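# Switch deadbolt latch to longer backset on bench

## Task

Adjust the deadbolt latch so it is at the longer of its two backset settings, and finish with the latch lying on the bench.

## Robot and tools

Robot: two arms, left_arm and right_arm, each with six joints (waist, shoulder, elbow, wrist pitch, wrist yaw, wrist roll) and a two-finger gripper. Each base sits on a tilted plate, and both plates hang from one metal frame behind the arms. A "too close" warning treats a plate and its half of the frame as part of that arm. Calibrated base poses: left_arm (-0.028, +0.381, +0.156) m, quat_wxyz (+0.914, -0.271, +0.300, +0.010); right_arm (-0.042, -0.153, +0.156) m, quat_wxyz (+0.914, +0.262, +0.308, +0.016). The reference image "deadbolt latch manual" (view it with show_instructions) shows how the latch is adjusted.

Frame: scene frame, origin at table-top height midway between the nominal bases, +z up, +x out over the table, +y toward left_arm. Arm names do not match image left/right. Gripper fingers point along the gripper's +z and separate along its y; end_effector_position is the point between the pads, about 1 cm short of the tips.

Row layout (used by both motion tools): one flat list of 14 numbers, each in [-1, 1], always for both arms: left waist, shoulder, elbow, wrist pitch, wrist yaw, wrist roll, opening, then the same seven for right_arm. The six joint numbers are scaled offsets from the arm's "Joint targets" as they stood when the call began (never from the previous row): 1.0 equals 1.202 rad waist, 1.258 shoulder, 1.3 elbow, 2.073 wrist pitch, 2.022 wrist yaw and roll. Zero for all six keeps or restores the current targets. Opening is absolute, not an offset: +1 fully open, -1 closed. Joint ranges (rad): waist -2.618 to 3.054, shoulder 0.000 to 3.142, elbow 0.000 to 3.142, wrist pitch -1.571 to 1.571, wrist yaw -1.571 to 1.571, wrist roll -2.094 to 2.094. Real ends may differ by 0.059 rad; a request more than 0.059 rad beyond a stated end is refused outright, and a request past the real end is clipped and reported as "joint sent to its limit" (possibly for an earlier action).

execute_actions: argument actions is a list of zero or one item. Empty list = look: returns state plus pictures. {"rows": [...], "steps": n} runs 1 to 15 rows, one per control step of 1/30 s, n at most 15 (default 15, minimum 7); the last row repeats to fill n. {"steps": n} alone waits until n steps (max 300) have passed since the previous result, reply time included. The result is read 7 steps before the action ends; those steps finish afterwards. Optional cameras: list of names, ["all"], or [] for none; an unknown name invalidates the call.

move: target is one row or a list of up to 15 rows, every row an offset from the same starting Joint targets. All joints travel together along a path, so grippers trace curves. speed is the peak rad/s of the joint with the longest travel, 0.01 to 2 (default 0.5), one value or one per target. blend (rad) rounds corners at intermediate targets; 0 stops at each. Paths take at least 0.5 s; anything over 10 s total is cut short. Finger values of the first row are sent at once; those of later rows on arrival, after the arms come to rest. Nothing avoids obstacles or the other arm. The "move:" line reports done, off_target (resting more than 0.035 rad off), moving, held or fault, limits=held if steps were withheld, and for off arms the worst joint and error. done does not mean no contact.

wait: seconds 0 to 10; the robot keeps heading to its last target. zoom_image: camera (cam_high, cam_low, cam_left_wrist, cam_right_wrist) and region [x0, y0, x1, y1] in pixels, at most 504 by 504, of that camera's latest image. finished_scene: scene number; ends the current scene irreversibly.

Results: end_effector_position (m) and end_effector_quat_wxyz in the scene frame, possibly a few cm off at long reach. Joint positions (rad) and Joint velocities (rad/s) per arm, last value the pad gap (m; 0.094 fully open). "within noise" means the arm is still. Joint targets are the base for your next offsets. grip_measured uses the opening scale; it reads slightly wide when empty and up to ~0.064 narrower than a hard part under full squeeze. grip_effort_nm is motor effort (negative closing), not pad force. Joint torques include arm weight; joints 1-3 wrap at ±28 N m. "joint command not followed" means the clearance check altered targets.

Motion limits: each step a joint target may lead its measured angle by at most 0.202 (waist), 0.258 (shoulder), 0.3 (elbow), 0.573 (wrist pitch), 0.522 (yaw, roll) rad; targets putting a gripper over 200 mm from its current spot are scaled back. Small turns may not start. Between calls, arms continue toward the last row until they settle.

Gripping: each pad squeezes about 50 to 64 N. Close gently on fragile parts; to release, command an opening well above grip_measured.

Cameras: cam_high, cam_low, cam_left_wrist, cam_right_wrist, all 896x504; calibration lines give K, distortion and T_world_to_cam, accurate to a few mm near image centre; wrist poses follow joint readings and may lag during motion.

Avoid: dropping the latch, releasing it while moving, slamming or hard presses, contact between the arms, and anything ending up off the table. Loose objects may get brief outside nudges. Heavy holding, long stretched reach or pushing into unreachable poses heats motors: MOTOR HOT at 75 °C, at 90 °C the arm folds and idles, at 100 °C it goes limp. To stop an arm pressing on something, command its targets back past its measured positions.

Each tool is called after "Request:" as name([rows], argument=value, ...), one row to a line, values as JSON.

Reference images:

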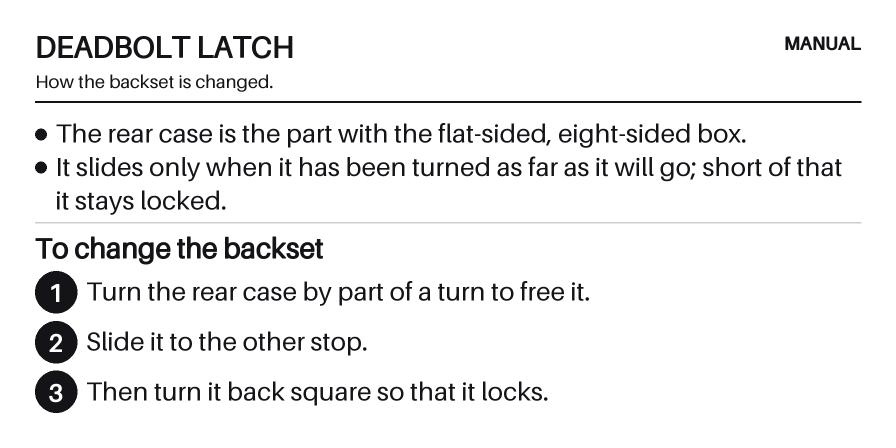

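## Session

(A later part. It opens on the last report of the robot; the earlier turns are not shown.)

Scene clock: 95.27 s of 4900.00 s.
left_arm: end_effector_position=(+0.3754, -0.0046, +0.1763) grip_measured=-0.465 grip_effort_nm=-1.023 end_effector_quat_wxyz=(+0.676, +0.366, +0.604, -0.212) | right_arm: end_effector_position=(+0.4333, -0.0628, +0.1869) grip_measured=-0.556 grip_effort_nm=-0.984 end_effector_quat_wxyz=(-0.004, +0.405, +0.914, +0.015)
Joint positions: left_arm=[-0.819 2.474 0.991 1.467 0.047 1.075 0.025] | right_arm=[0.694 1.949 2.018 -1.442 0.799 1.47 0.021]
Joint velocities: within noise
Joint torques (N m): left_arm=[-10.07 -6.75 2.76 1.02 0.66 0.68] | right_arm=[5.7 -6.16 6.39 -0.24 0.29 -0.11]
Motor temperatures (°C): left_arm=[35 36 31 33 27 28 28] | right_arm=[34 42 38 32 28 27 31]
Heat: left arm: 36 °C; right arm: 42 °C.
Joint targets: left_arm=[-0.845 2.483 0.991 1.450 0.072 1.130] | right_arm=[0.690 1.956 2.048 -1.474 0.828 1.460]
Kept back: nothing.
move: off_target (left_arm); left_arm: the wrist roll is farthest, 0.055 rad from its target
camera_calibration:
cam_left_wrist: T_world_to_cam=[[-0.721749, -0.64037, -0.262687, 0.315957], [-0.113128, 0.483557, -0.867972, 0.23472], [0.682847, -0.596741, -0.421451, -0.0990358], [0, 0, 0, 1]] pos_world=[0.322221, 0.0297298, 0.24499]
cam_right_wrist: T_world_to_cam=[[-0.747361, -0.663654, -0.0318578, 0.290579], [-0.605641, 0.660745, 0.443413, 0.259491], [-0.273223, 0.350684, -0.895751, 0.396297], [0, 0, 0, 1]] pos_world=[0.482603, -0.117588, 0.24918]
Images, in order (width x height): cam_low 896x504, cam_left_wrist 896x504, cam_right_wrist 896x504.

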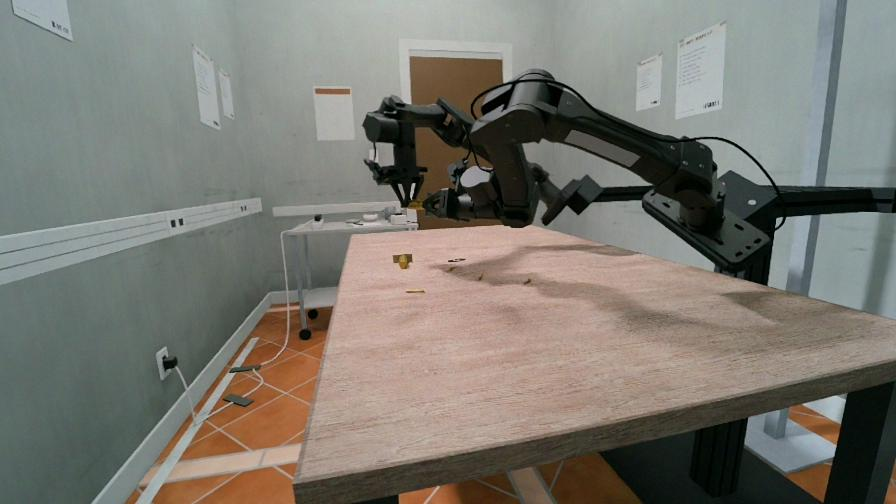

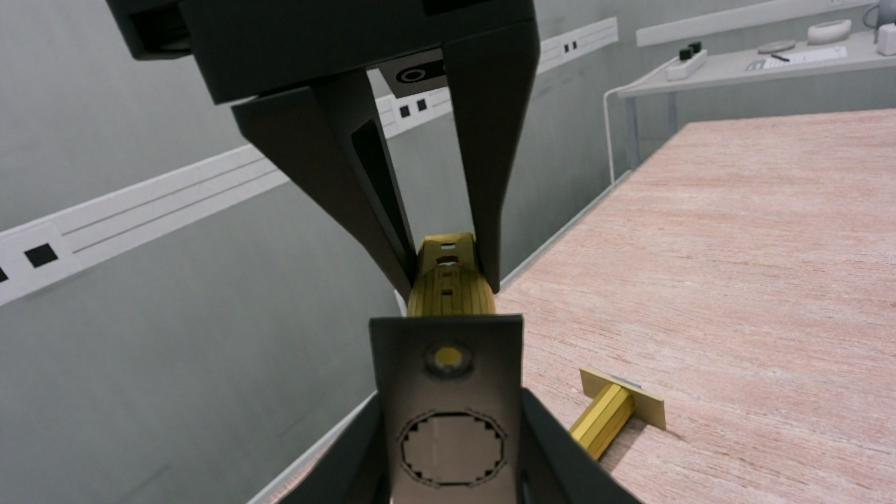

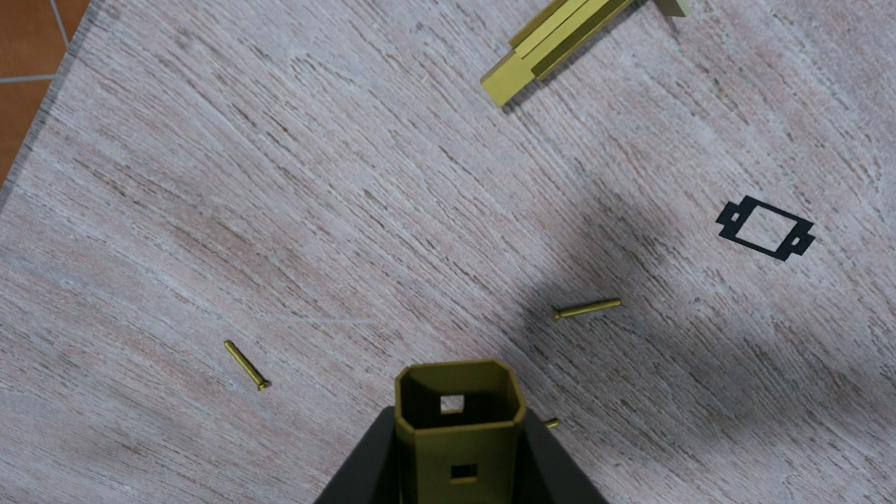

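Request:
move(target=[0,0,0,0,0,0.015,-0.6,-0.0186,0.0015,0.0287,-0.0057,-0.0022,-0.0159,-0.7], speed=0.1, cameras=["cam_left_wrist"])

Request:
zoom_image(camera="cam_left_wrist", region=[370, 210, 540, 350])

Scene clock: 96.63 s of 4900.00 s.
left_arm: end_effector_position=(+0.3778, -0.0046, +0.1773) grip_measured=-0.465 grip_effort_nm=-1.023 end_effector_quat_wxyz=(+0.678, +0.367, +0.602, -0.207) | right_arm: end_effector_position=(+0.4362, -0.0632, +0.1865) grip_measured=-0.556 grip_effort_nm=-0.984 end_effector_quat_wxyz=(-0.017, +0.400, +0.916, +0.023)
Joint positions: left_arm=[-0.819 2.474 0.998 1.466 0.045 1.086 0.025] | right_arm=[0.679 1.956 2.05 -1.451 0.764 1.437 0.021]
Joint velocities: within noise
Joint torques (N m): left_arm=[-10.06 -6.78 2.13 1 0.68 0.88] | right_arm=[5.22 -6.76 6.84 -0.27 0.62 -0.1]
Motor temperatures (°C): left_arm=[35 36 31 33 27 28 28] | right_arm=[34 42 38 32 28 27 31]
Heat: left arm: 36 °C; right arm: 42 °C.
Joint targets: left_arm=[-0.845 2.483 0.991 1.450 0.072 1.161] | right_arm=[0.667 1.958 2.085 -1.486 0.823 1.427]
Kept back: nothing.
move: off_target (left_arm, right_arm); left_arm: the wrist roll is farthest, 0.075 rad from its target; right_arm: the wrist yaw is farthest, 0.060 rad from its target
camera_calibration:
cam_left_wrist: T_world_to_cam=[[-0.715556, -0.642917, -0.273198, 0.317445], [-0.107339, 0.487639, -0.866421, 0.233482], [0.690259, -0.590649, -0.417943, -0.103654], [0, 0, 0, 1]] pos_world=[0.32376, 0.0290123, 0.245697]
Images, in order (width x height): cam_left_wrist 896x504.

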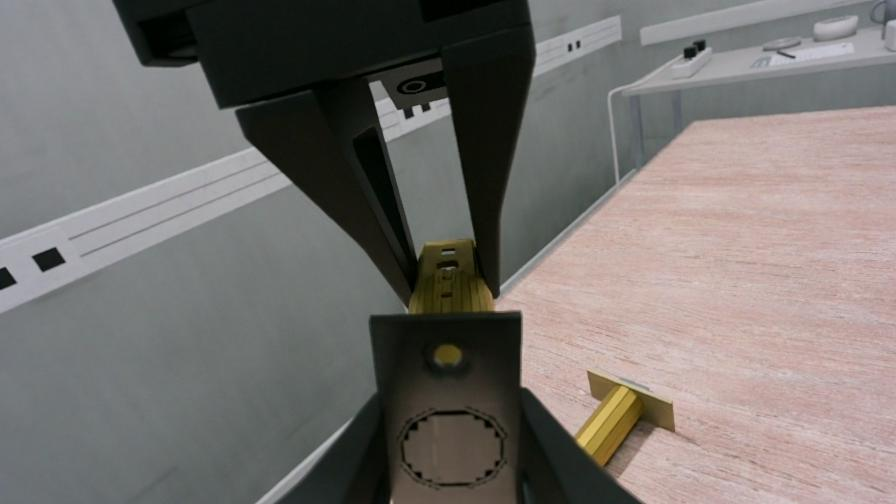

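Scaled by 2.965 from the camera's 896x504 image, which has a finer 1280x720 frame.

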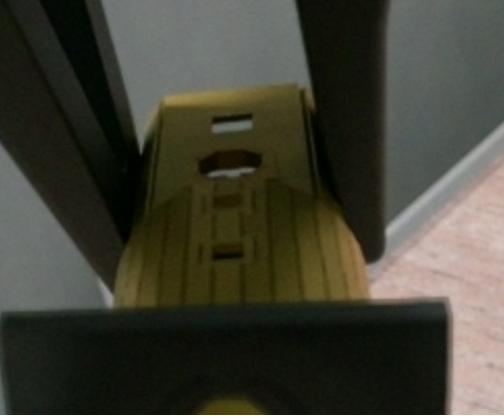

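Request:
move(target=[0.0017,-0.006,-0.018,0.0075,0,-0.033,-0.6,0,0,0,0,0,0,-0.7], speed=0.1, cameras=["cam_left_wrist"])

Request:
zoom_image(camera="cam_left_wrist", region=[370, 210, 540, 350])

Scene clock: 99.40 s of 4900.00 s.
left_arm: end_effector_position=(+0.3758, -0.0038, +0.1765) grip_measured=-0.465 grip_effort_nm=-1.023 end_effector_quat_wxyz=(+0.675, +0.361, +0.606, -0.215) | right_arm: end_effector_position=(+0.4347, -0.0621, +0.1856) grip_measured=-0.556 grip_effort_nm=-0.984 end_effector_quat_wxyz=(-0.021, +0.398, +0.917, +0.022)
Joint positions: left_arm=[-0.819 2.474 0.99 1.472 0.045 1.062 0.025] | right_arm=[0.679 1.959 2.05 -1.455 0.759 1.437 0.021]
Joint velocities: within noise
Joint torques (N m): left_arm=[-9.76 -7.45 1.01 1.12 0.68 0.37] | right_arm=[5.23 -7.01 6.83 -0.25 0.67 -0.11]
Motor temperatures (°C): left_arm=[35 36 31 33 27 28 28] | right_arm=[34 42 38 32 28 27 31]
Heat: left arm: 36 °C; right arm: 42 °C.
Joint targets: left_arm=[-0.843 2.475 0.968 1.466 0.072 1.094] | right_arm=[0.667 1.958 2.085 -1.486 0.823 1.428]
Kept back: nothing.
move: off_target (right_arm); right_arm: the wrist yaw is farthest, 0.064 rad from its target
camera_calibration:
cam_left_wrist: T_world_to_cam=[[-0.72171, -0.645504, -0.249918, 0.314461], [-0.12303, 0.474926, -0.871384, 0.238889], [0.681174, -0.598139, -0.422175, -0.0979429], [0, 0, 0, 1]] pos_world=[0.323056, 0.0309481, 0.245404]
Images, in order (width x height): cam_left_wrist 896x504.

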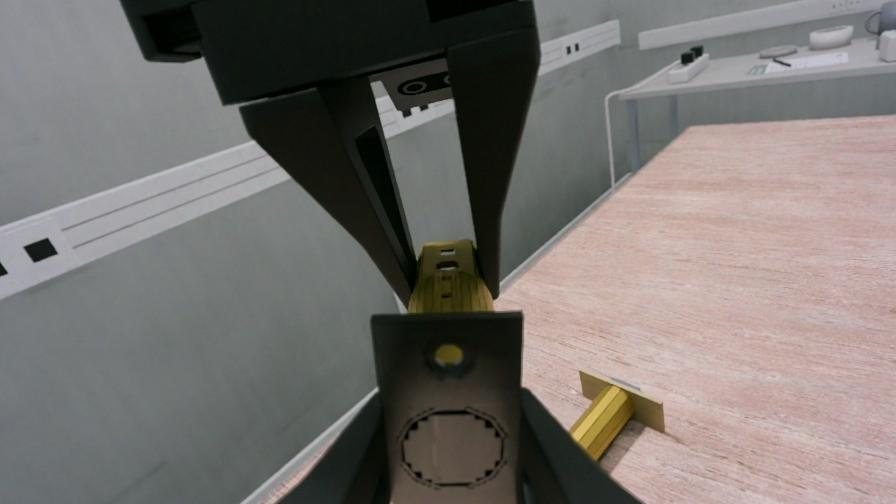

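Scaled by 2.965 from the camera's 896x504 image, which has a finer 1280x720 frame.

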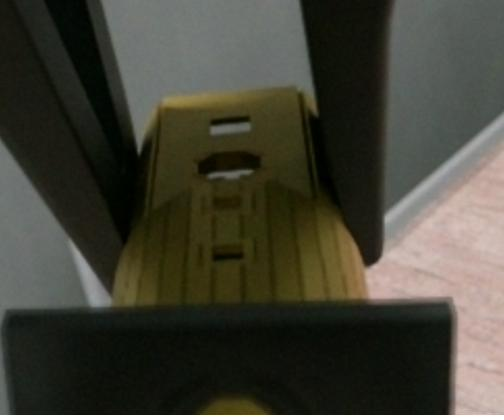

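Request:
move(target=[0,0,0,0,0,0,-0.6,-0.031,0,0,0,0.0875,0.01,-0.7], speed=0.15, cameras=["cam_left_wrist"])

Request:
zoom_image(camera="cam_left_wrist", region=[370, 210, 540, 350])

Scene clock: 103.23 s of 4900.00 s.
left_arm: end_effector_position=(+0.3744, -0.0049, +0.1717) grip_measured=-0.465 grip_effort_nm=-1.023 end_effector_quat_wxyz=(+0.666, +0.362, +0.614, -0.219) | right_arm: end_effector_position=(+0.4357, -0.0665, +0.1795) grip_measured=-0.556 grip_effort_nm=-0.984 end_effector_quat_wxyz=(-0.016, +0.400, +0.917, +0.008)
Joint positions: left_arm=[-0.819 2.474 0.99 1.454 0.032 1.05 0.025] | right_arm=[0.667 1.969 2.05 -1.46 0.78 1.443 0.021]
Joint velocities: within noise
Joint torques (N m): left_arm=[-9.95 -7.46 1.03 1.3 0.84 0.54] | right_arm=[3.41 -7.9 6.83 -0.22 2.45 0.04]
Motor temperatures (°C): left_arm=[35 36 30 33 27 28 28] | right_arm=[33 42 38 32 28 27 31]
Heat: left arm: 36 °C; right arm: 42 °C.
Joint targets: left_arm=[-0.843 2.475 0.968 1.466 0.072 1.094] | right_arm=[0.630 1.958 2.085 -1.486 1.000 1.448]
Kept back: nothing.
move: off_target (left_arm, right_arm); left_arm: the wrist roll is farthest, 0.044 rad from its target; right_arm: the wrist yaw is farthest, 0.220 rad from its target
camera_calibration:
cam_left_wrist: T_world_to_cam=[[-0.730471, -0.640217, -0.237767, 0.312763], [-0.141796, 0.48274, -0.864208, 0.240898], [0.668061, -0.597565, -0.443408, -0.0911829], [0, 0, 0, 1]] pos_world=[0.323539, 0.0294577, 0.24212]
Images, in order (width x height): cam_left_wrist 896x504.

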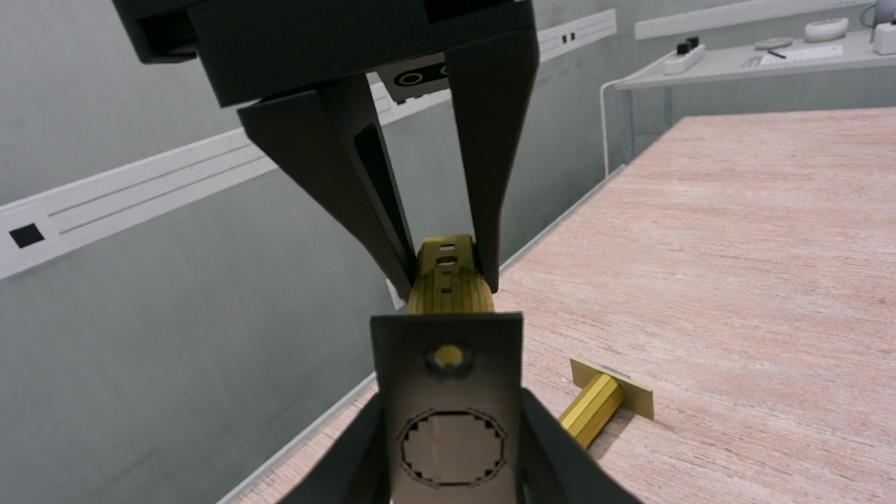

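Scaled by 2.965 from the camera's 896x504 image, which has a finer 1280x720 frame.

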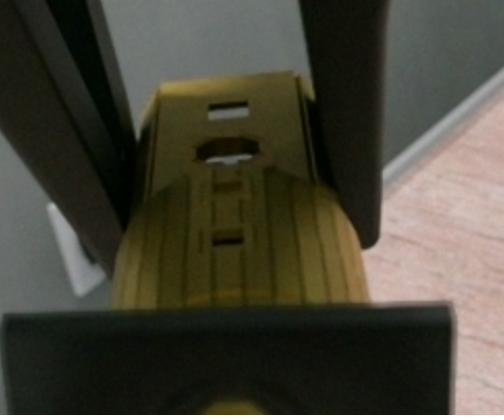

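Request:
wait(seconds=0, cameras=["cam_right_wrist","cam_high","cam_low"])

Request:
zoom_image(camera="cam_high", region=[430, 130, 530, 210])

Request:
zoom_image(camera="cam_low", region=[380, 170, 470, 240])

Scene clock: 103.67 s of 4900.00 s.
left_arm: end_effector_position=(+0.3744, -0.0049, +0.1717) grip_measured=-0.465 grip_effort_nm=-1.023 end_effector_quat_wxyz=(+0.666, +0.362, +0.615, -0.219) | right_arm: end_effector_position=(+0.4357, -0.0665, +0.1795) grip_measured=-0.556 grip_effort_nm=-0.984 end_effector_quat_wxyz=(-0.015, +0.400, +0.916, +0.008)
Joint positions: left_arm=[-0.819 2.474 0.99 1.454 0.032 1.049 0.025] | right_arm=[0.667 1.969 2.05 -1.46 0.78 1.443 0.021]
Joint velocities: within noise
Joint torques (N m): left_arm=[-9.83 -7.41 1.03 1.3 0.84 0.53] | right_arm=[3.37 -7.88 6.82 -0.22 2.44 0.05]
Motor temperatures (°C): left_arm=[35 36 30 33 27 28 28] | right_arm=[33 42 38 32 29 27 31]
Heat: left arm: 36 °C; right arm: 42 °C.
Joint targets: left_arm=[-0.843 2.475 0.968 1.466 0.072 1.094] | right_arm=[0.630 1.958 2.085 -1.486 1.000 1.448]
Steps of this call (1-13: nothing new was sent). Readings (joint positions of left_arm | right_arm):
1: [-0.819 2.474 0.990 1.454 0.032 1.050] | [0.667 1.969 2.050 -1.460 0.780 1.443]
2: [-0.819 2.474 0.990 1.454 0.032 1.050] | [0.667 1.969 2.050 -1.460 0.780 1.443]
4: [-0.819 2.474 0.990 1.454 0.032 1.050] | [0.667 1.969 2.050 -1.460 0.780 1.443]
8: [-0.819 2.474 0.990 1.454 0.032 1.049] | [0.667 1.969 2.050 -1.460 0.780 1.443]
13: the state above
camera_calibration:
cam_right_wrist: T_world_to_cam=[[-0.739412, -0.67317, -0.0105951, 0.281721], [-0.602062, 0.654099, 0.457905, 0.262049], [-0.301318, 0.344959, -0.888938, 0.402323], [0, 0, 0, 1]] pos_world=[0.487304, -0.120545, 0.240632]
Images, in order (width x height): cam_high 896x504, cam_low 896x504, cam_right_wrist 896x504.

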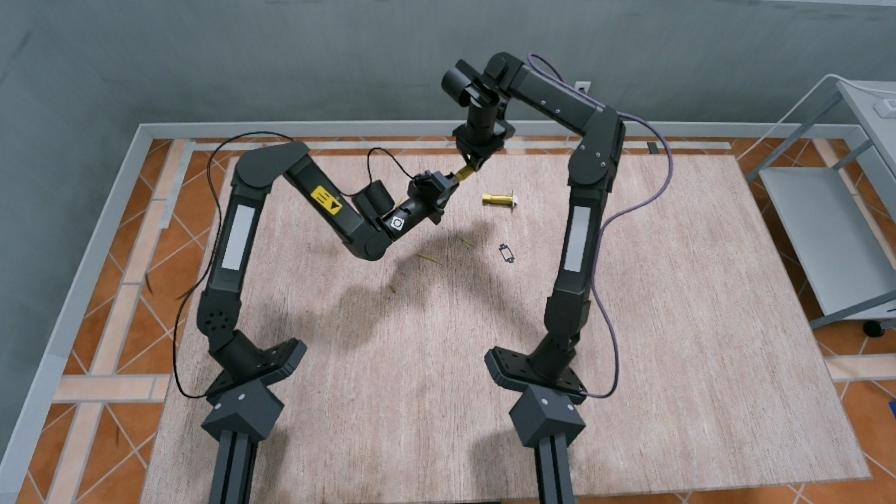

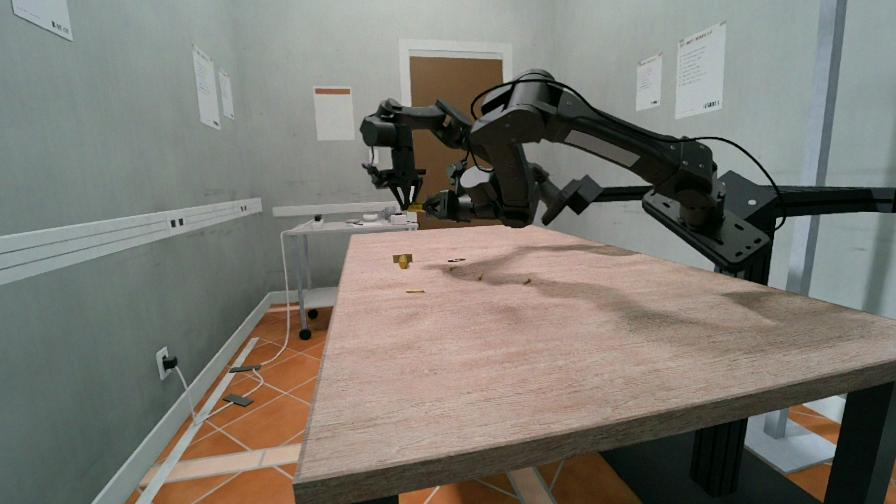

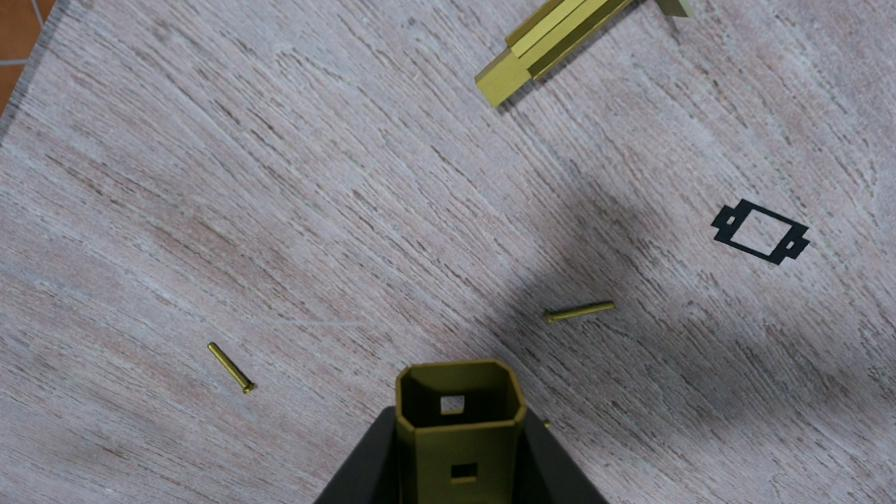

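Scaled by 5.040 from the camera's 896x504 image, which has a finer 1280x720 frame.

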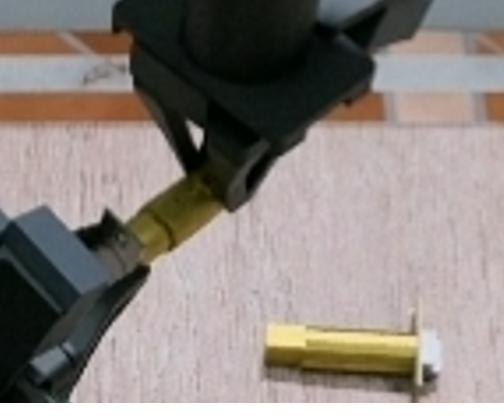

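Scaled by 5.600 from the camera's 896x504 image, which has a finer 1280x720 frame.

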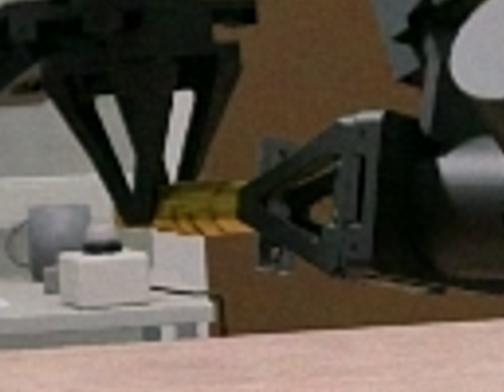

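Request:
move(target=[0.0,0,0,0,0,-0.01,-0.7,-0.03,0,0.0,0,0.09,0,-0.8], speed=0.15, cameras=["cam_left_wrist"])

Request:
zoom_image(camera="cam_left_wrist", region=[370, 210, 540, 350])

Scene clock: 106.50 s of 4900.00 s.
left_arm: end_effector_position=(+0.3733, -0.0084, +0.1666) grip_measured=-0.464 grip_effort_nm=-1.023 end_effector_quat_wxyz=(+0.653, +0.364, +0.624, -0.228) | right_arm: end_effector_position=(+0.4413, -0.0780, +0.1739) grip_measured=-0.556 grip_effort_nm=-0.989 end_effector_quat_wxyz=(+0.009, +0.399, +0.917, -0.017)
Joint positions: left_arm=[-0.819 2.474 0.998 1.419 0.023 1.028 0.025] | right_arm=[0.655 1.978 2.05 -1.465 0.846 1.444 0.021]
Joint velocities: within noise
Joint torques (N m): left_arm=[-9.77 -7.45 0.4 1.65 0.93 0.54] | right_arm=[1.63 -8.72 6.8 -0.2 3.79 0.03]
Motor temperatures (°C): left_arm=[35 36 30 33 27 28 28] | right_arm=[33 42 38 32 30 27 31]
Heat: left arm: 36 °C; right arm: 42 °C.
Joint targets: left_arm=[-0.843 2.475 0.968 1.466 0.072 1.074] | right_arm=[0.594 1.958 2.085 -1.486 1.182 1.448]
Kept back: nothing.
move: off_target (left_arm, right_arm); left_arm: the wrist yaw is farthest, 0.049 rad from its target; right_arm: the wrist yaw is farthest, 0.336 rad from its target
camera_calibration:
cam_left_wrist: T_world_to_cam=[[-0.746236, -0.629993, -0.215036, 0.310653], [-0.164289, 0.487334, -0.857621, 0.24535], [0.64509, -0.60466, -0.467167, -0.0823069], [0, 0, 0, 1]] pos_world=[0.325224, 0.0263742, 0.238768]
Images, in order (width x height): cam_left_wrist 896x504.

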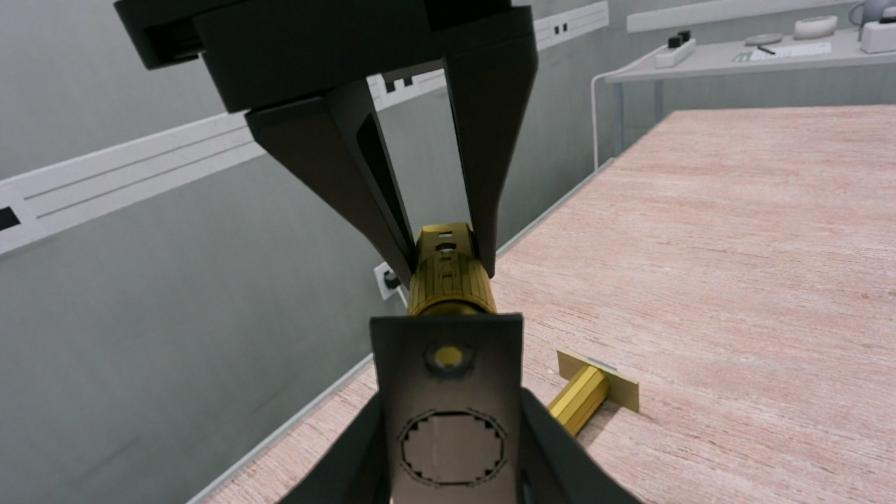

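Scaled by 2.965 from the camera's 896x504 image, which has a finer 1280x720 frame.

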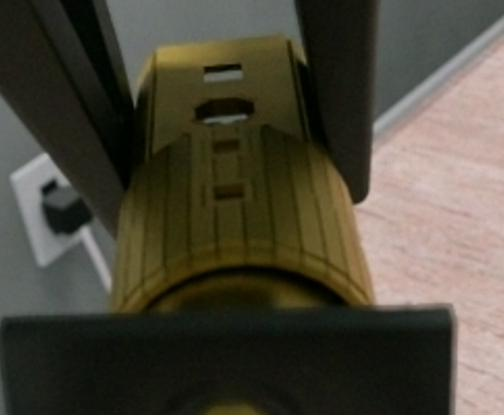

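Request:
wait(seconds=0, cameras=["cam_right_wrist","cam_high","cam_low"])

Request:
zoom_image(camera="cam_high", region=[430, 130, 530, 210])

Request:
zoom_image(camera="cam_low", region=[380, 170, 470, 240])

Scene clock: 106.87 s of 4900.00 s.
left_arm: end_effector_position=(+0.3734, -0.0085, +0.1666) grip_measured=-0.464 grip_effort_nm=-1.018 end_effector_quat_wxyz=(+0.653, +0.364, +0.624, -0.228) | right_arm: end_effector_position=(+0.4414, -0.0781, +0.1739) grip_measured=-0.556 grip_effort_nm=-0.984 end_effector_quat_wxyz=(+0.009, +0.399, +0.917, -0.017)
Joint positions: left_arm=[-0.819 2.474 0.999 1.418 0.023 1.028 0.025] | right_arm=[0.655 1.978 2.05 -1.465 0.846 1.444 0.021]
Joint velocities: within noise
Joint torques (N m): left_arm=[-9.84 -7.47 0.4 1.68 0.92 0.56] | right_arm=[1.63 -8.76 6.82 -0.19 3.8 0.03]
Motor temperatures (°C): left_arm=[35 36 30 33 27 28 28] | right_arm=[33 42 38 32 30 27 31]
Heat: left arm: 36 °C; right arm: 42 °C.
Joint targets: left_arm=[-0.843 2.475 0.968 1.466 0.072 1.074] | right_arm=[0.594 1.958 2.085 -1.486 1.182 1.448]
Steps of this call (1-11: nothing new was sent). Readings (joint positions of left_arm | right_arm):
1: [-0.819 2.474 0.998 1.419 0.023 1.028] | [0.655 1.978 2.050 -1.465 0.846 1.444]
2: [-0.819 2.474 0.999 1.418 0.023 1.028] | [0.655 1.978 2.050 -1.465 0.846 1.444]
4: [-0.819 2.474 0.999 1.418 0.023 1.028] | [0.655 1.978 2.050 -1.465 0.846 1.444]
8: [-0.819 2.474 0.999 1.418 0.023 1.028] | [0.655 1.978 2.050 -1.465 0.846 1.444]
11: the state above
camera_calibration:
cam_right_wrist: T_world_to_cam=[[-0.737757, -0.674884, 0.0156854, 0.272638], [-0.614369, 0.680872, 0.398702, 0.293385], [-0.279758, 0.284509, -0.916946, 0.39366], [0, 0, 0, 1]] pos_world=[0.491517, -0.127759, 0.239715]
Images, in order (width x height): cam_high 896x504, cam_low 896x504, cam_right_wrist 896x504.

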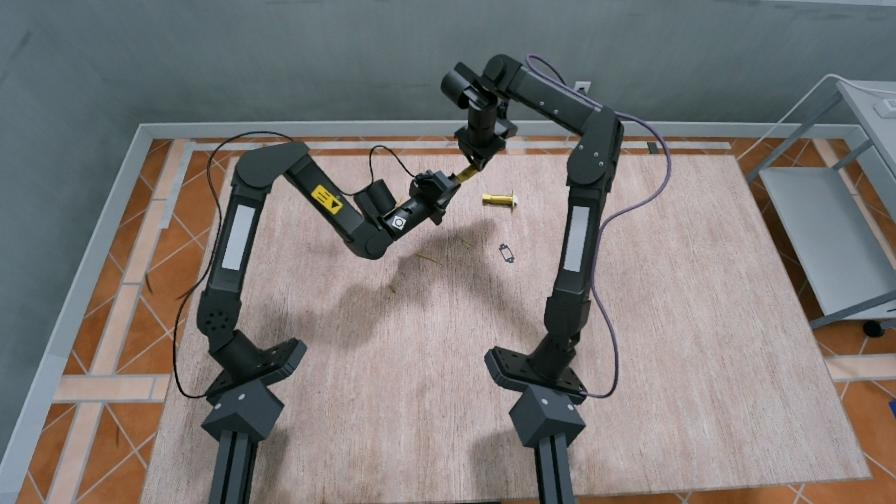

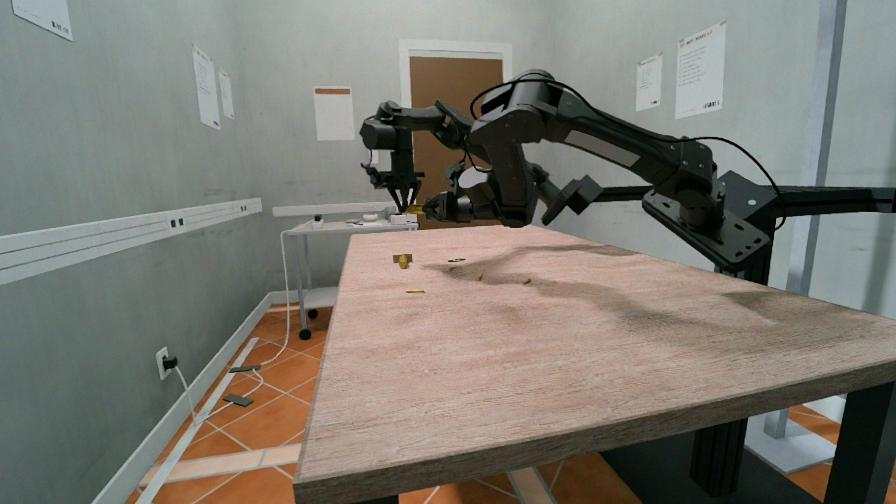

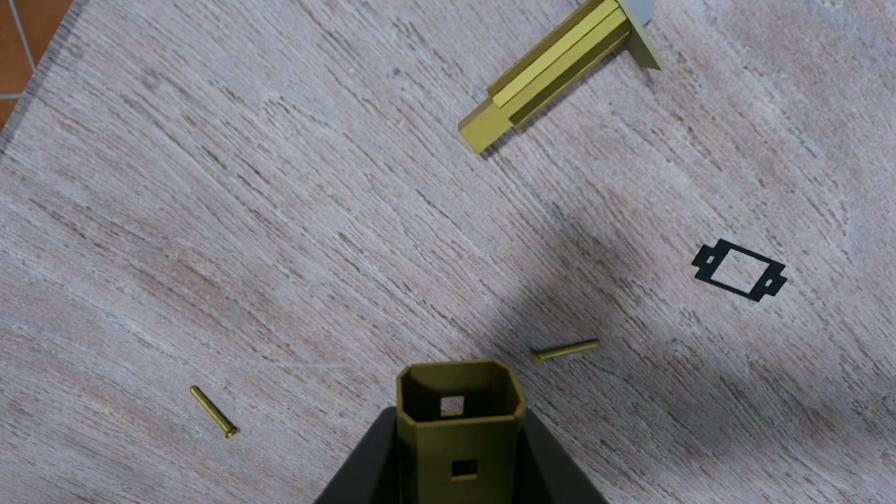

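Scaled by 5.040 from the camera's 896x504 image, which has a finer 1280x720 frame.

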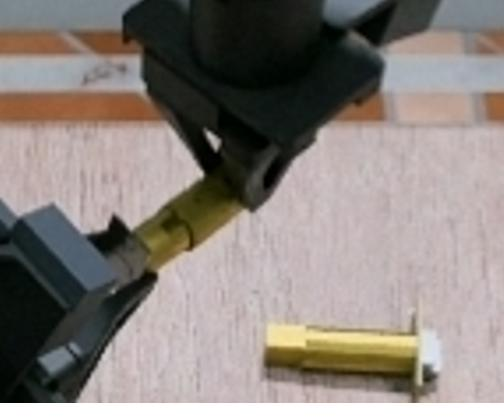

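Scaled by 5.600 from the camera's 896x504 image, which has a finer 1280x720 frame.

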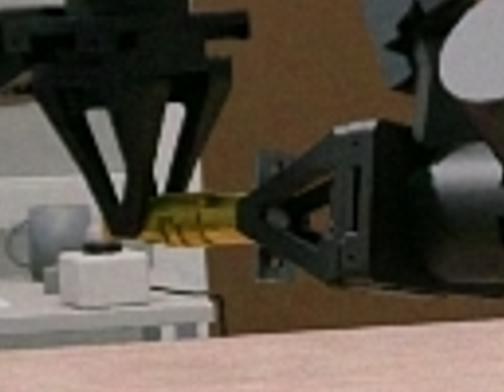

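Request:
move(target=[0.0,0,0,0,0,-0.025,-0.7,0.03,0,0.0,0,-0.115,0,-0.8], speed=0.2, cameras=["cam_left_wrist"])

Request:
zoom_image(camera="cam_left_wrist", region=[370, 210, 540, 350])

Scene clock: 109.30 s of 4900.00 s.
left_arm: end_effector_position=(+0.3720, -0.0070, +0.1672) grip_measured=-0.464 grip_effort_nm=-1.023 end_effector_quat_wxyz=(+0.653, +0.355, +0.626, -0.235) | right_arm: end_effector_position=(+0.4375, -0.0742, +0.1738) grip_measured=-0.556 grip_effort_nm=-0.984 end_effector_quat_wxyz=(-0.005, +0.397, +0.918, -0.011)
Joint positions: left_arm=[-0.819 2.474 0.99 1.432 0.025 1.006 0.025] | right_arm=[0.655 1.978 2.05 -1.47 0.816 1.444 0.021]
Joint velocities: within noise
Joint torques (N m): left_arm=[-9.73 -7.3 1.06 1.54 0.88 0.2] | right_arm=[4.26 -8.76 6.8 -0.15 1.5 0.03]
Motor temperatures (°C): left_arm=[35 36 30 33 28 28 28] | right_arm=[32 43 38 32 31 27 31]
Heat: left arm: 36 °C; right arm: 43 °C.
Joint targets: left_arm=[-0.843 2.475 0.968 1.466 0.071 1.023] | right_arm=[0.630 1.958 2.085 -1.486 0.950 1.448]
Kept back: nothing.
move: off_target (left_arm, right_arm); left_arm: the wrist yaw is farthest, 0.047 rad from its target; right_arm: the wrist yaw is farthest, 0.134 rad from its target
camera_calibration:
cam_left_wrist: T_world_to_cam=[[-0.747277, -0.635686, -0.1936, 0.30749], [-0.177263, 0.471477, -0.863879, 0.250751], [0.640433, -0.611239, -0.465008, -0.0789746], [0, 0, 0, 1]] pos_world=[0.324807, 0.0289709, 0.239425]
Images, in order (width x height): cam_left_wrist 896x504.

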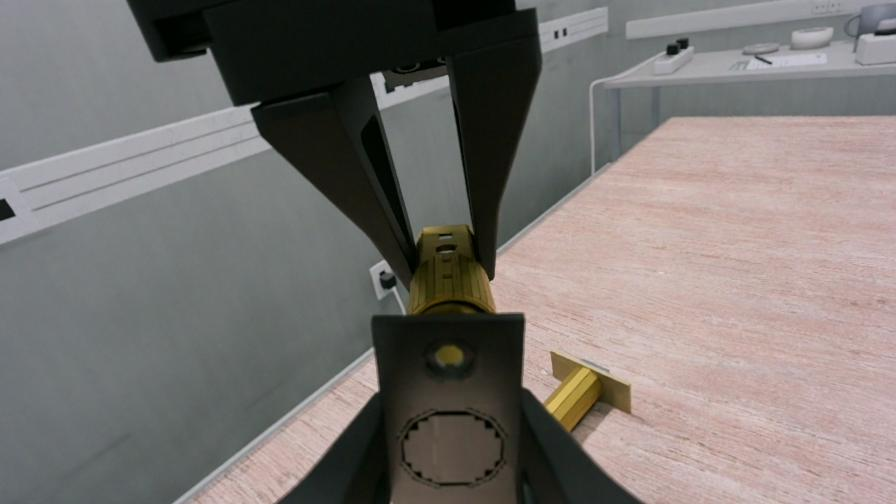

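Scaled by 2.965 from the camera's 896x504 image, which has a finer 1280x720 frame.

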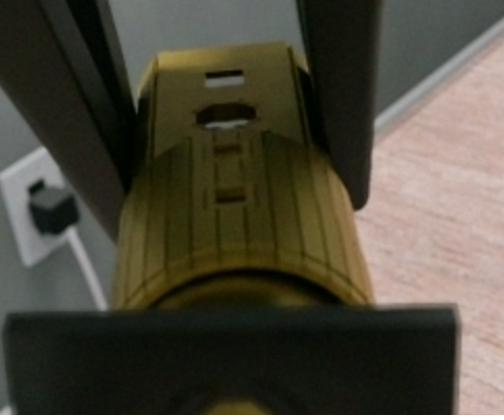

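Request:
move(target=[0.0,0,0,0,0,-0.15,-0.7,0.0,0,0.0,0,0,0,-0.8], speed=0.3, cameras=["cam_left_wrist","cam_low"])

Request:
zoom_image(camera="cam_left_wrist", region=[370, 210, 540, 350])

Scene clock: 111.40 s of 4900.00 s.
left_arm: end_effector_position=(+0.3701, -0.0079, +0.1676) grip_measured=-0.465 grip_effort_nm=-1.018 end_effector_quat_wxyz=(+0.614, +0.269, +0.667, -0.326) | right_arm: end_effector_position=(+0.4357, -0.0753, +0.1739) grip_measured=-0.556 grip_effort_nm=-0.989 end_effector_quat_wxyz=(-0.007, +0.394, +0.919, -0.014)
Joint positions: left_arm=[-0.819 2.474 0.988 1.43 0.034 0.731 0.025] | right_arm=[0.655 1.978 2.05 -1.481 0.815 1.444 0.021]
Joint velocities: within noise
Joint torques (N m): left_arm=[-9.72 -7.31 1.14 1.55 0.82 -0.13] | right_arm=[4.26 -8.73 6.79 -0.06 1.5 0.03]
Motor temperatures (°C): left_arm=[35 36 30 33 28 28 28] | right_arm=[32 43 38 32 31 27 31]
Heat: left arm: 36 °C; right arm: 43 °C.
Joint targets: left_arm=[-0.843 2.475 0.968 1.466 0.072 0.720] | right_arm=[0.630 1.958 2.085 -1.486 0.950 1.448]
Kept back: nothing.
move: off_target (left_arm, right_arm); left_arm: the wrist yaw is farthest, 0.037 rad from its target; right_arm: the wrist yaw is farthest, 0.135 rad from its target
camera_calibration:
cam_left_wrist: T_world_to_cam=[[-0.758611, -0.646659, 0.079641, 0.263921], [-0.35899, 0.312841, -0.87935, 0.319741], [0.543724, -0.695674, -0.469469, -0.0422934], [0, 0, 0, 1]] pos_world=[0.337993, 0.0412162, 0.24029]
Images, in order (width x height): cam_low 896x504, cam_left_wrist 896x504.

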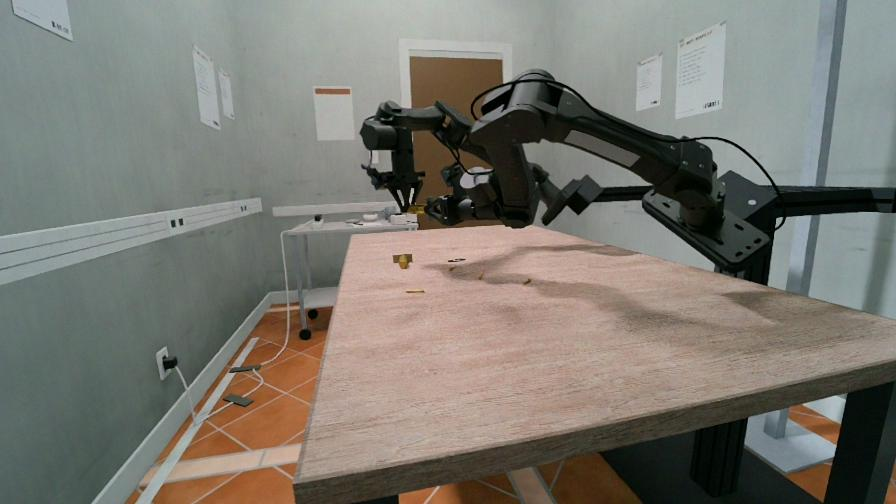

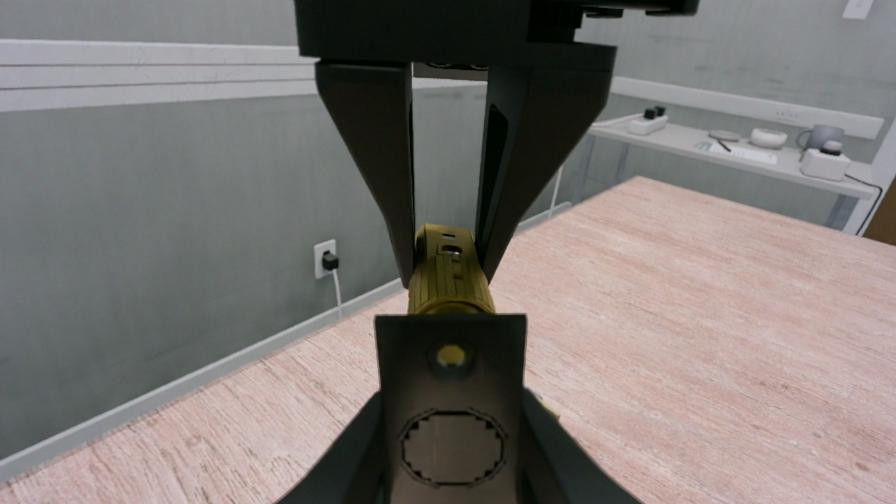

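Scaled by 2.965 from the camera's 896x504 image, which has a finer 1280x720 frame.

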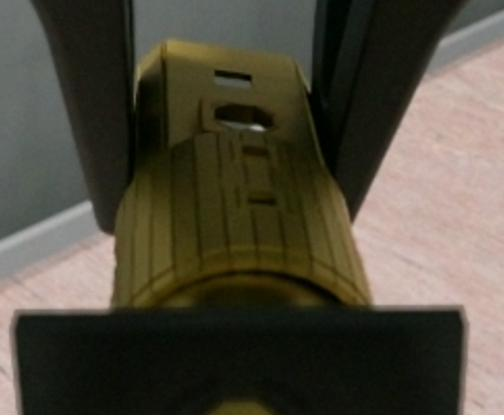

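Request:
move(target=[0.0,0,0,0,0,-0.3,-0.7,0.0,0,0.0,0,0,0,-0.8], speed=0.4, cameras=[])

Request:
move(target=[0.0,0,0,0,0,-0.15,-0.7,0.0,0,0.0,0,0,0,-0.8], speed=0.3, cameras=["cam_left_wrist"])

Request:
zoom_image(camera="cam_left_wrist", region=[370, 210, 540, 350])

Scene clock: 114.00 s of 4900.00 s.
left_arm: end_effector_position=(+0.3700, -0.0080, +0.1675) grip_measured=-0.465 grip_effort_nm=-1.023 end_effector_quat_wxyz=(+0.488, +0.056, +0.717, -0.495) | right_arm: end_effector_position=(+0.4356, -0.0751, +0.1739) grip_measured=-0.556 grip_effort_nm=-0.984 end_effector_quat_wxyz=(-0.007, +0.394, +0.919, -0.013)
Joint positions: left_arm=[-0.819 2.474 0.988 1.429 0.034 0.121 0.025] | right_arm=[0.655 1.978 2.05 -1.481 0.814 1.444 0.021]
Joint velocities: within noise
Joint torques (N m): left_arm=[-9.77 -7.27 1.21 1.56 0.8 -0.04] | right_arm=[4.25 -8.75 6.8 -0.05 1.52 0.04]
Motor temperatures (°C): left_arm=[35 36 30 34 28 28 28] | right_arm=[32 44 38 32 31 27 31]
Heat: left arm: 36 °C; right arm: 44 °C.
Joint targets: left_arm=[-0.843 2.475 0.968 1.466 0.072 0.114] | right_arm=[0.630 1.958 2.085 -1.486 0.950 1.448]
Kept back: nothing.
move: off_target (left_arm, right_arm); left_arm: the wrist yaw is farthest, 0.038 rad from its target; right_arm: the wrist yaw is farthest, 0.136 rad from its target
No camera images: "cameras" was empty.

Scene clock: 115.70 s of 4900.00 s.
left_arm: end_effector_position=(+0.3699, -0.0080, +0.1674) grip_measured=-0.465 grip_effort_nm=-1.023 end_effector_quat_wxyz=(+0.406, -0.053, +0.717, -0.564) | right_arm: end_effector_position=(+0.4356, -0.0750, +0.1739) grip_measured=-0.556 grip_effort_nm=-0.984 end_effector_quat_wxyz=(-0.008, +0.394, +0.919, -0.013)
Joint positions: left_arm=[-0.819 2.474 0.988 1.429 0.034 -0.185 0.025] | right_arm=[0.655 1.978 2.05 -1.481 0.814 1.444 0.021]
Joint velocities: within noise
Joint torques (N m): left_arm=[-9.84 -7.34 1.21 1.57 0.78 -0.05] | right_arm=[4.25 -8.75 6.79 -0.06 1.52 0.02]
Motor temperatures (°C): left_arm=[35 36 30 34 28 28 28] | right_arm=[32 44 38 32 31 27 31]
Heat: left arm: 36 °C; right arm: 44 °C.
Joint targets: left_arm=[-0.843 2.475 0.968 1.466 0.072 -0.190] | right_arm=[0.630 1.958 2.085 -1.486 0.950 1.448]
Kept back: nothing.
move: off_target (left_arm, right_arm); left_arm: the wrist yaw is farthest, 0.038 rad from its target; right_arm: the wrist yaw is farthest, 0.136 rad from its target
camera_calibration:
cam_left_wrist: T_world_to_cam=[[-0.395531, -0.374529, 0.83862, 0.00454544], [-0.871421, -0.135411, -0.471476, 0.437257], [0.29014, -0.917274, -0.272813, 0.0167332], [0, 0, 0, 1]] pos_world=[0.377978, 0.0762609, 0.20691]
Images, in order (width x height): cam_left_wrist 896x504.

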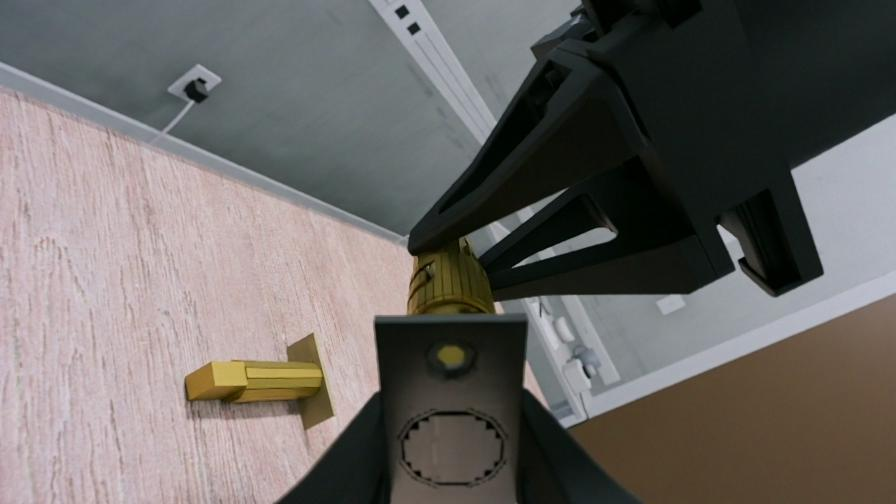

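Scaled by 2.965 from the camera's 896x504 image, which has a finer 1280x720 frame.

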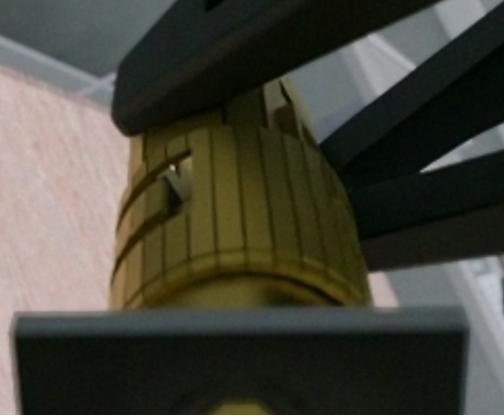

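Request:
move(target=[0.0,0,0,0,0,-0.1,-0.7,0.0,0,0.0,0,0,0,-0.8], speed=0.3, cameras=[])

Request:
move(target=[0.0,0,0,0,0,-0.05,-0.7,0.0,0,0.0,0,0,0,-0.8], speed=0.2, cameras=["cam_left_wrist"])

Request:
zoom_image(camera="cam_left_wrist", region=[370, 210, 540, 350])

Scene clock: 117.43 s of 4900.00 s.
left_arm: end_effector_position=(+0.3699, -0.0081, +0.1673) grip_measured=-0.465 grip_effort_nm=-1.023 end_effector_quat_wxyz=(+0.347, -0.126, +0.708, -0.602) | right_arm: end_effector_position=(+0.4355, -0.0750, +0.1739) grip_measured=-0.556 grip_effort_nm=-0.984 end_effector_quat_wxyz=(-0.008, +0.394, +0.919, -0.013)
Joint positions: left_arm=[-0.819 2.474 0.988 1.428 0.034 -0.388 0.025] | right_arm=[0.655 1.978 2.05 -1.481 0.813 1.445 0.021]
Joint velocities: within noise
Joint torques (N m): left_arm=[-9.85 -7.3 1.2 1.55 0.79 -0.04] | right_arm=[4.25 -8.73 6.8 -0.05 1.53 0.02]
Motor temperatures (°C): left_arm=[35 36 30 34 28 28 28] | right_arm=[32 44 38 32 31 27 31]
Heat: left arm: 36 °C; right arm: 44 °C.
Joint targets: left_arm=[-0.843 2.475 0.968 1.466 0.072 -0.392] | right_arm=[0.630 1.958 2.085 -1.486 0.950 1.448]
Kept back: nothing.
move: off_target (left_arm, right_arm); left_arm: the wrist pitch is farthest, 0.038 rad from its target; right_arm: the wrist yaw is farthest, 0.137 rad from its target
No camera images: "cameras" was empty.

Scene clock: 118.57 s of 4900.00 s.
left_arm: end_effector_position=(+0.3699, -0.0081, +0.1673) grip_measured=-0.465 grip_effort_nm=-1.018 end_effector_quat_wxyz=(+0.316, -0.162, +0.701, -0.619) | right_arm: end_effector_position=(+0.4355, -0.0750, +0.1739) grip_measured=-0.556 grip_effort_nm=-0.989 end_effector_quat_wxyz=(-0.008, +0.395, +0.919, -0.013)
Joint positions: left_arm=[-0.819 2.474 0.988 1.428 0.034 -0.489 0.025] | right_arm=[0.655 1.978 2.05 -1.481 0.813 1.446 0.021]
Joint velocities: within noise
Joint torques (N m): left_arm=[-9.89 -7.27 1.13 1.56 0.82 -0.01] | right_arm=[4.26 -8.75 6.79 -0.06 1.52 0.02]
Motor temperatures (°C): left_arm=[35 36 30 34 28 28 28] | right_arm=[32 44 38 32 31 27 31]
Heat: left arm: 36 °C; right arm: 44 °C.
Joint targets: left_arm=[-0.843 2.475 0.968 1.466 0.072 -0.493] | right_arm=[0.630 1.958 2.085 -1.486 0.950 1.448]
Kept back: nothing.
move: off_target (left_arm, right_arm); left_arm: the wrist pitch is farthest, 0.038 rad from its target; right_arm: the wrist yaw is farthest, 0.137 rad from its target
camera_calibration:
cam_left_wrist: T_world_to_cam=[[-0.1807, -0.199723, 0.963046, -0.0943129], [-0.951251, -0.213337, -0.22273, 0.424452], [0.249938, -0.956346, -0.151436, 0.0109379], [0, 0, 0, 1]] pos_world=[0.383984, 0.0821755, 0.187022]
Images, in order (width x height): cam_left_wrist 896x504.

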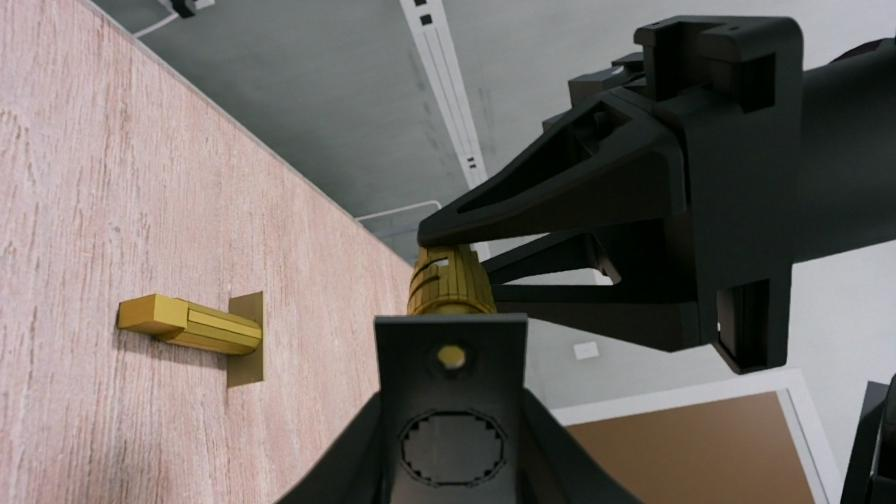

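Scaled by 2.965 from the camera's 896x504 image, which has a finer 1280x720 frame.

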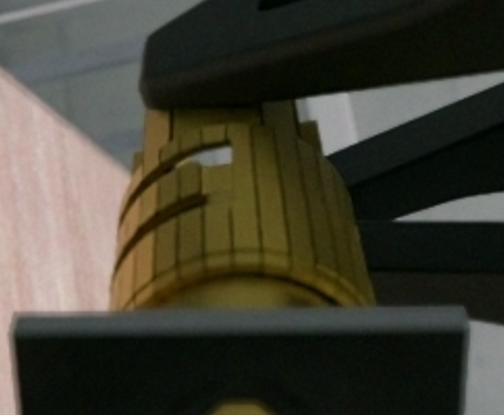

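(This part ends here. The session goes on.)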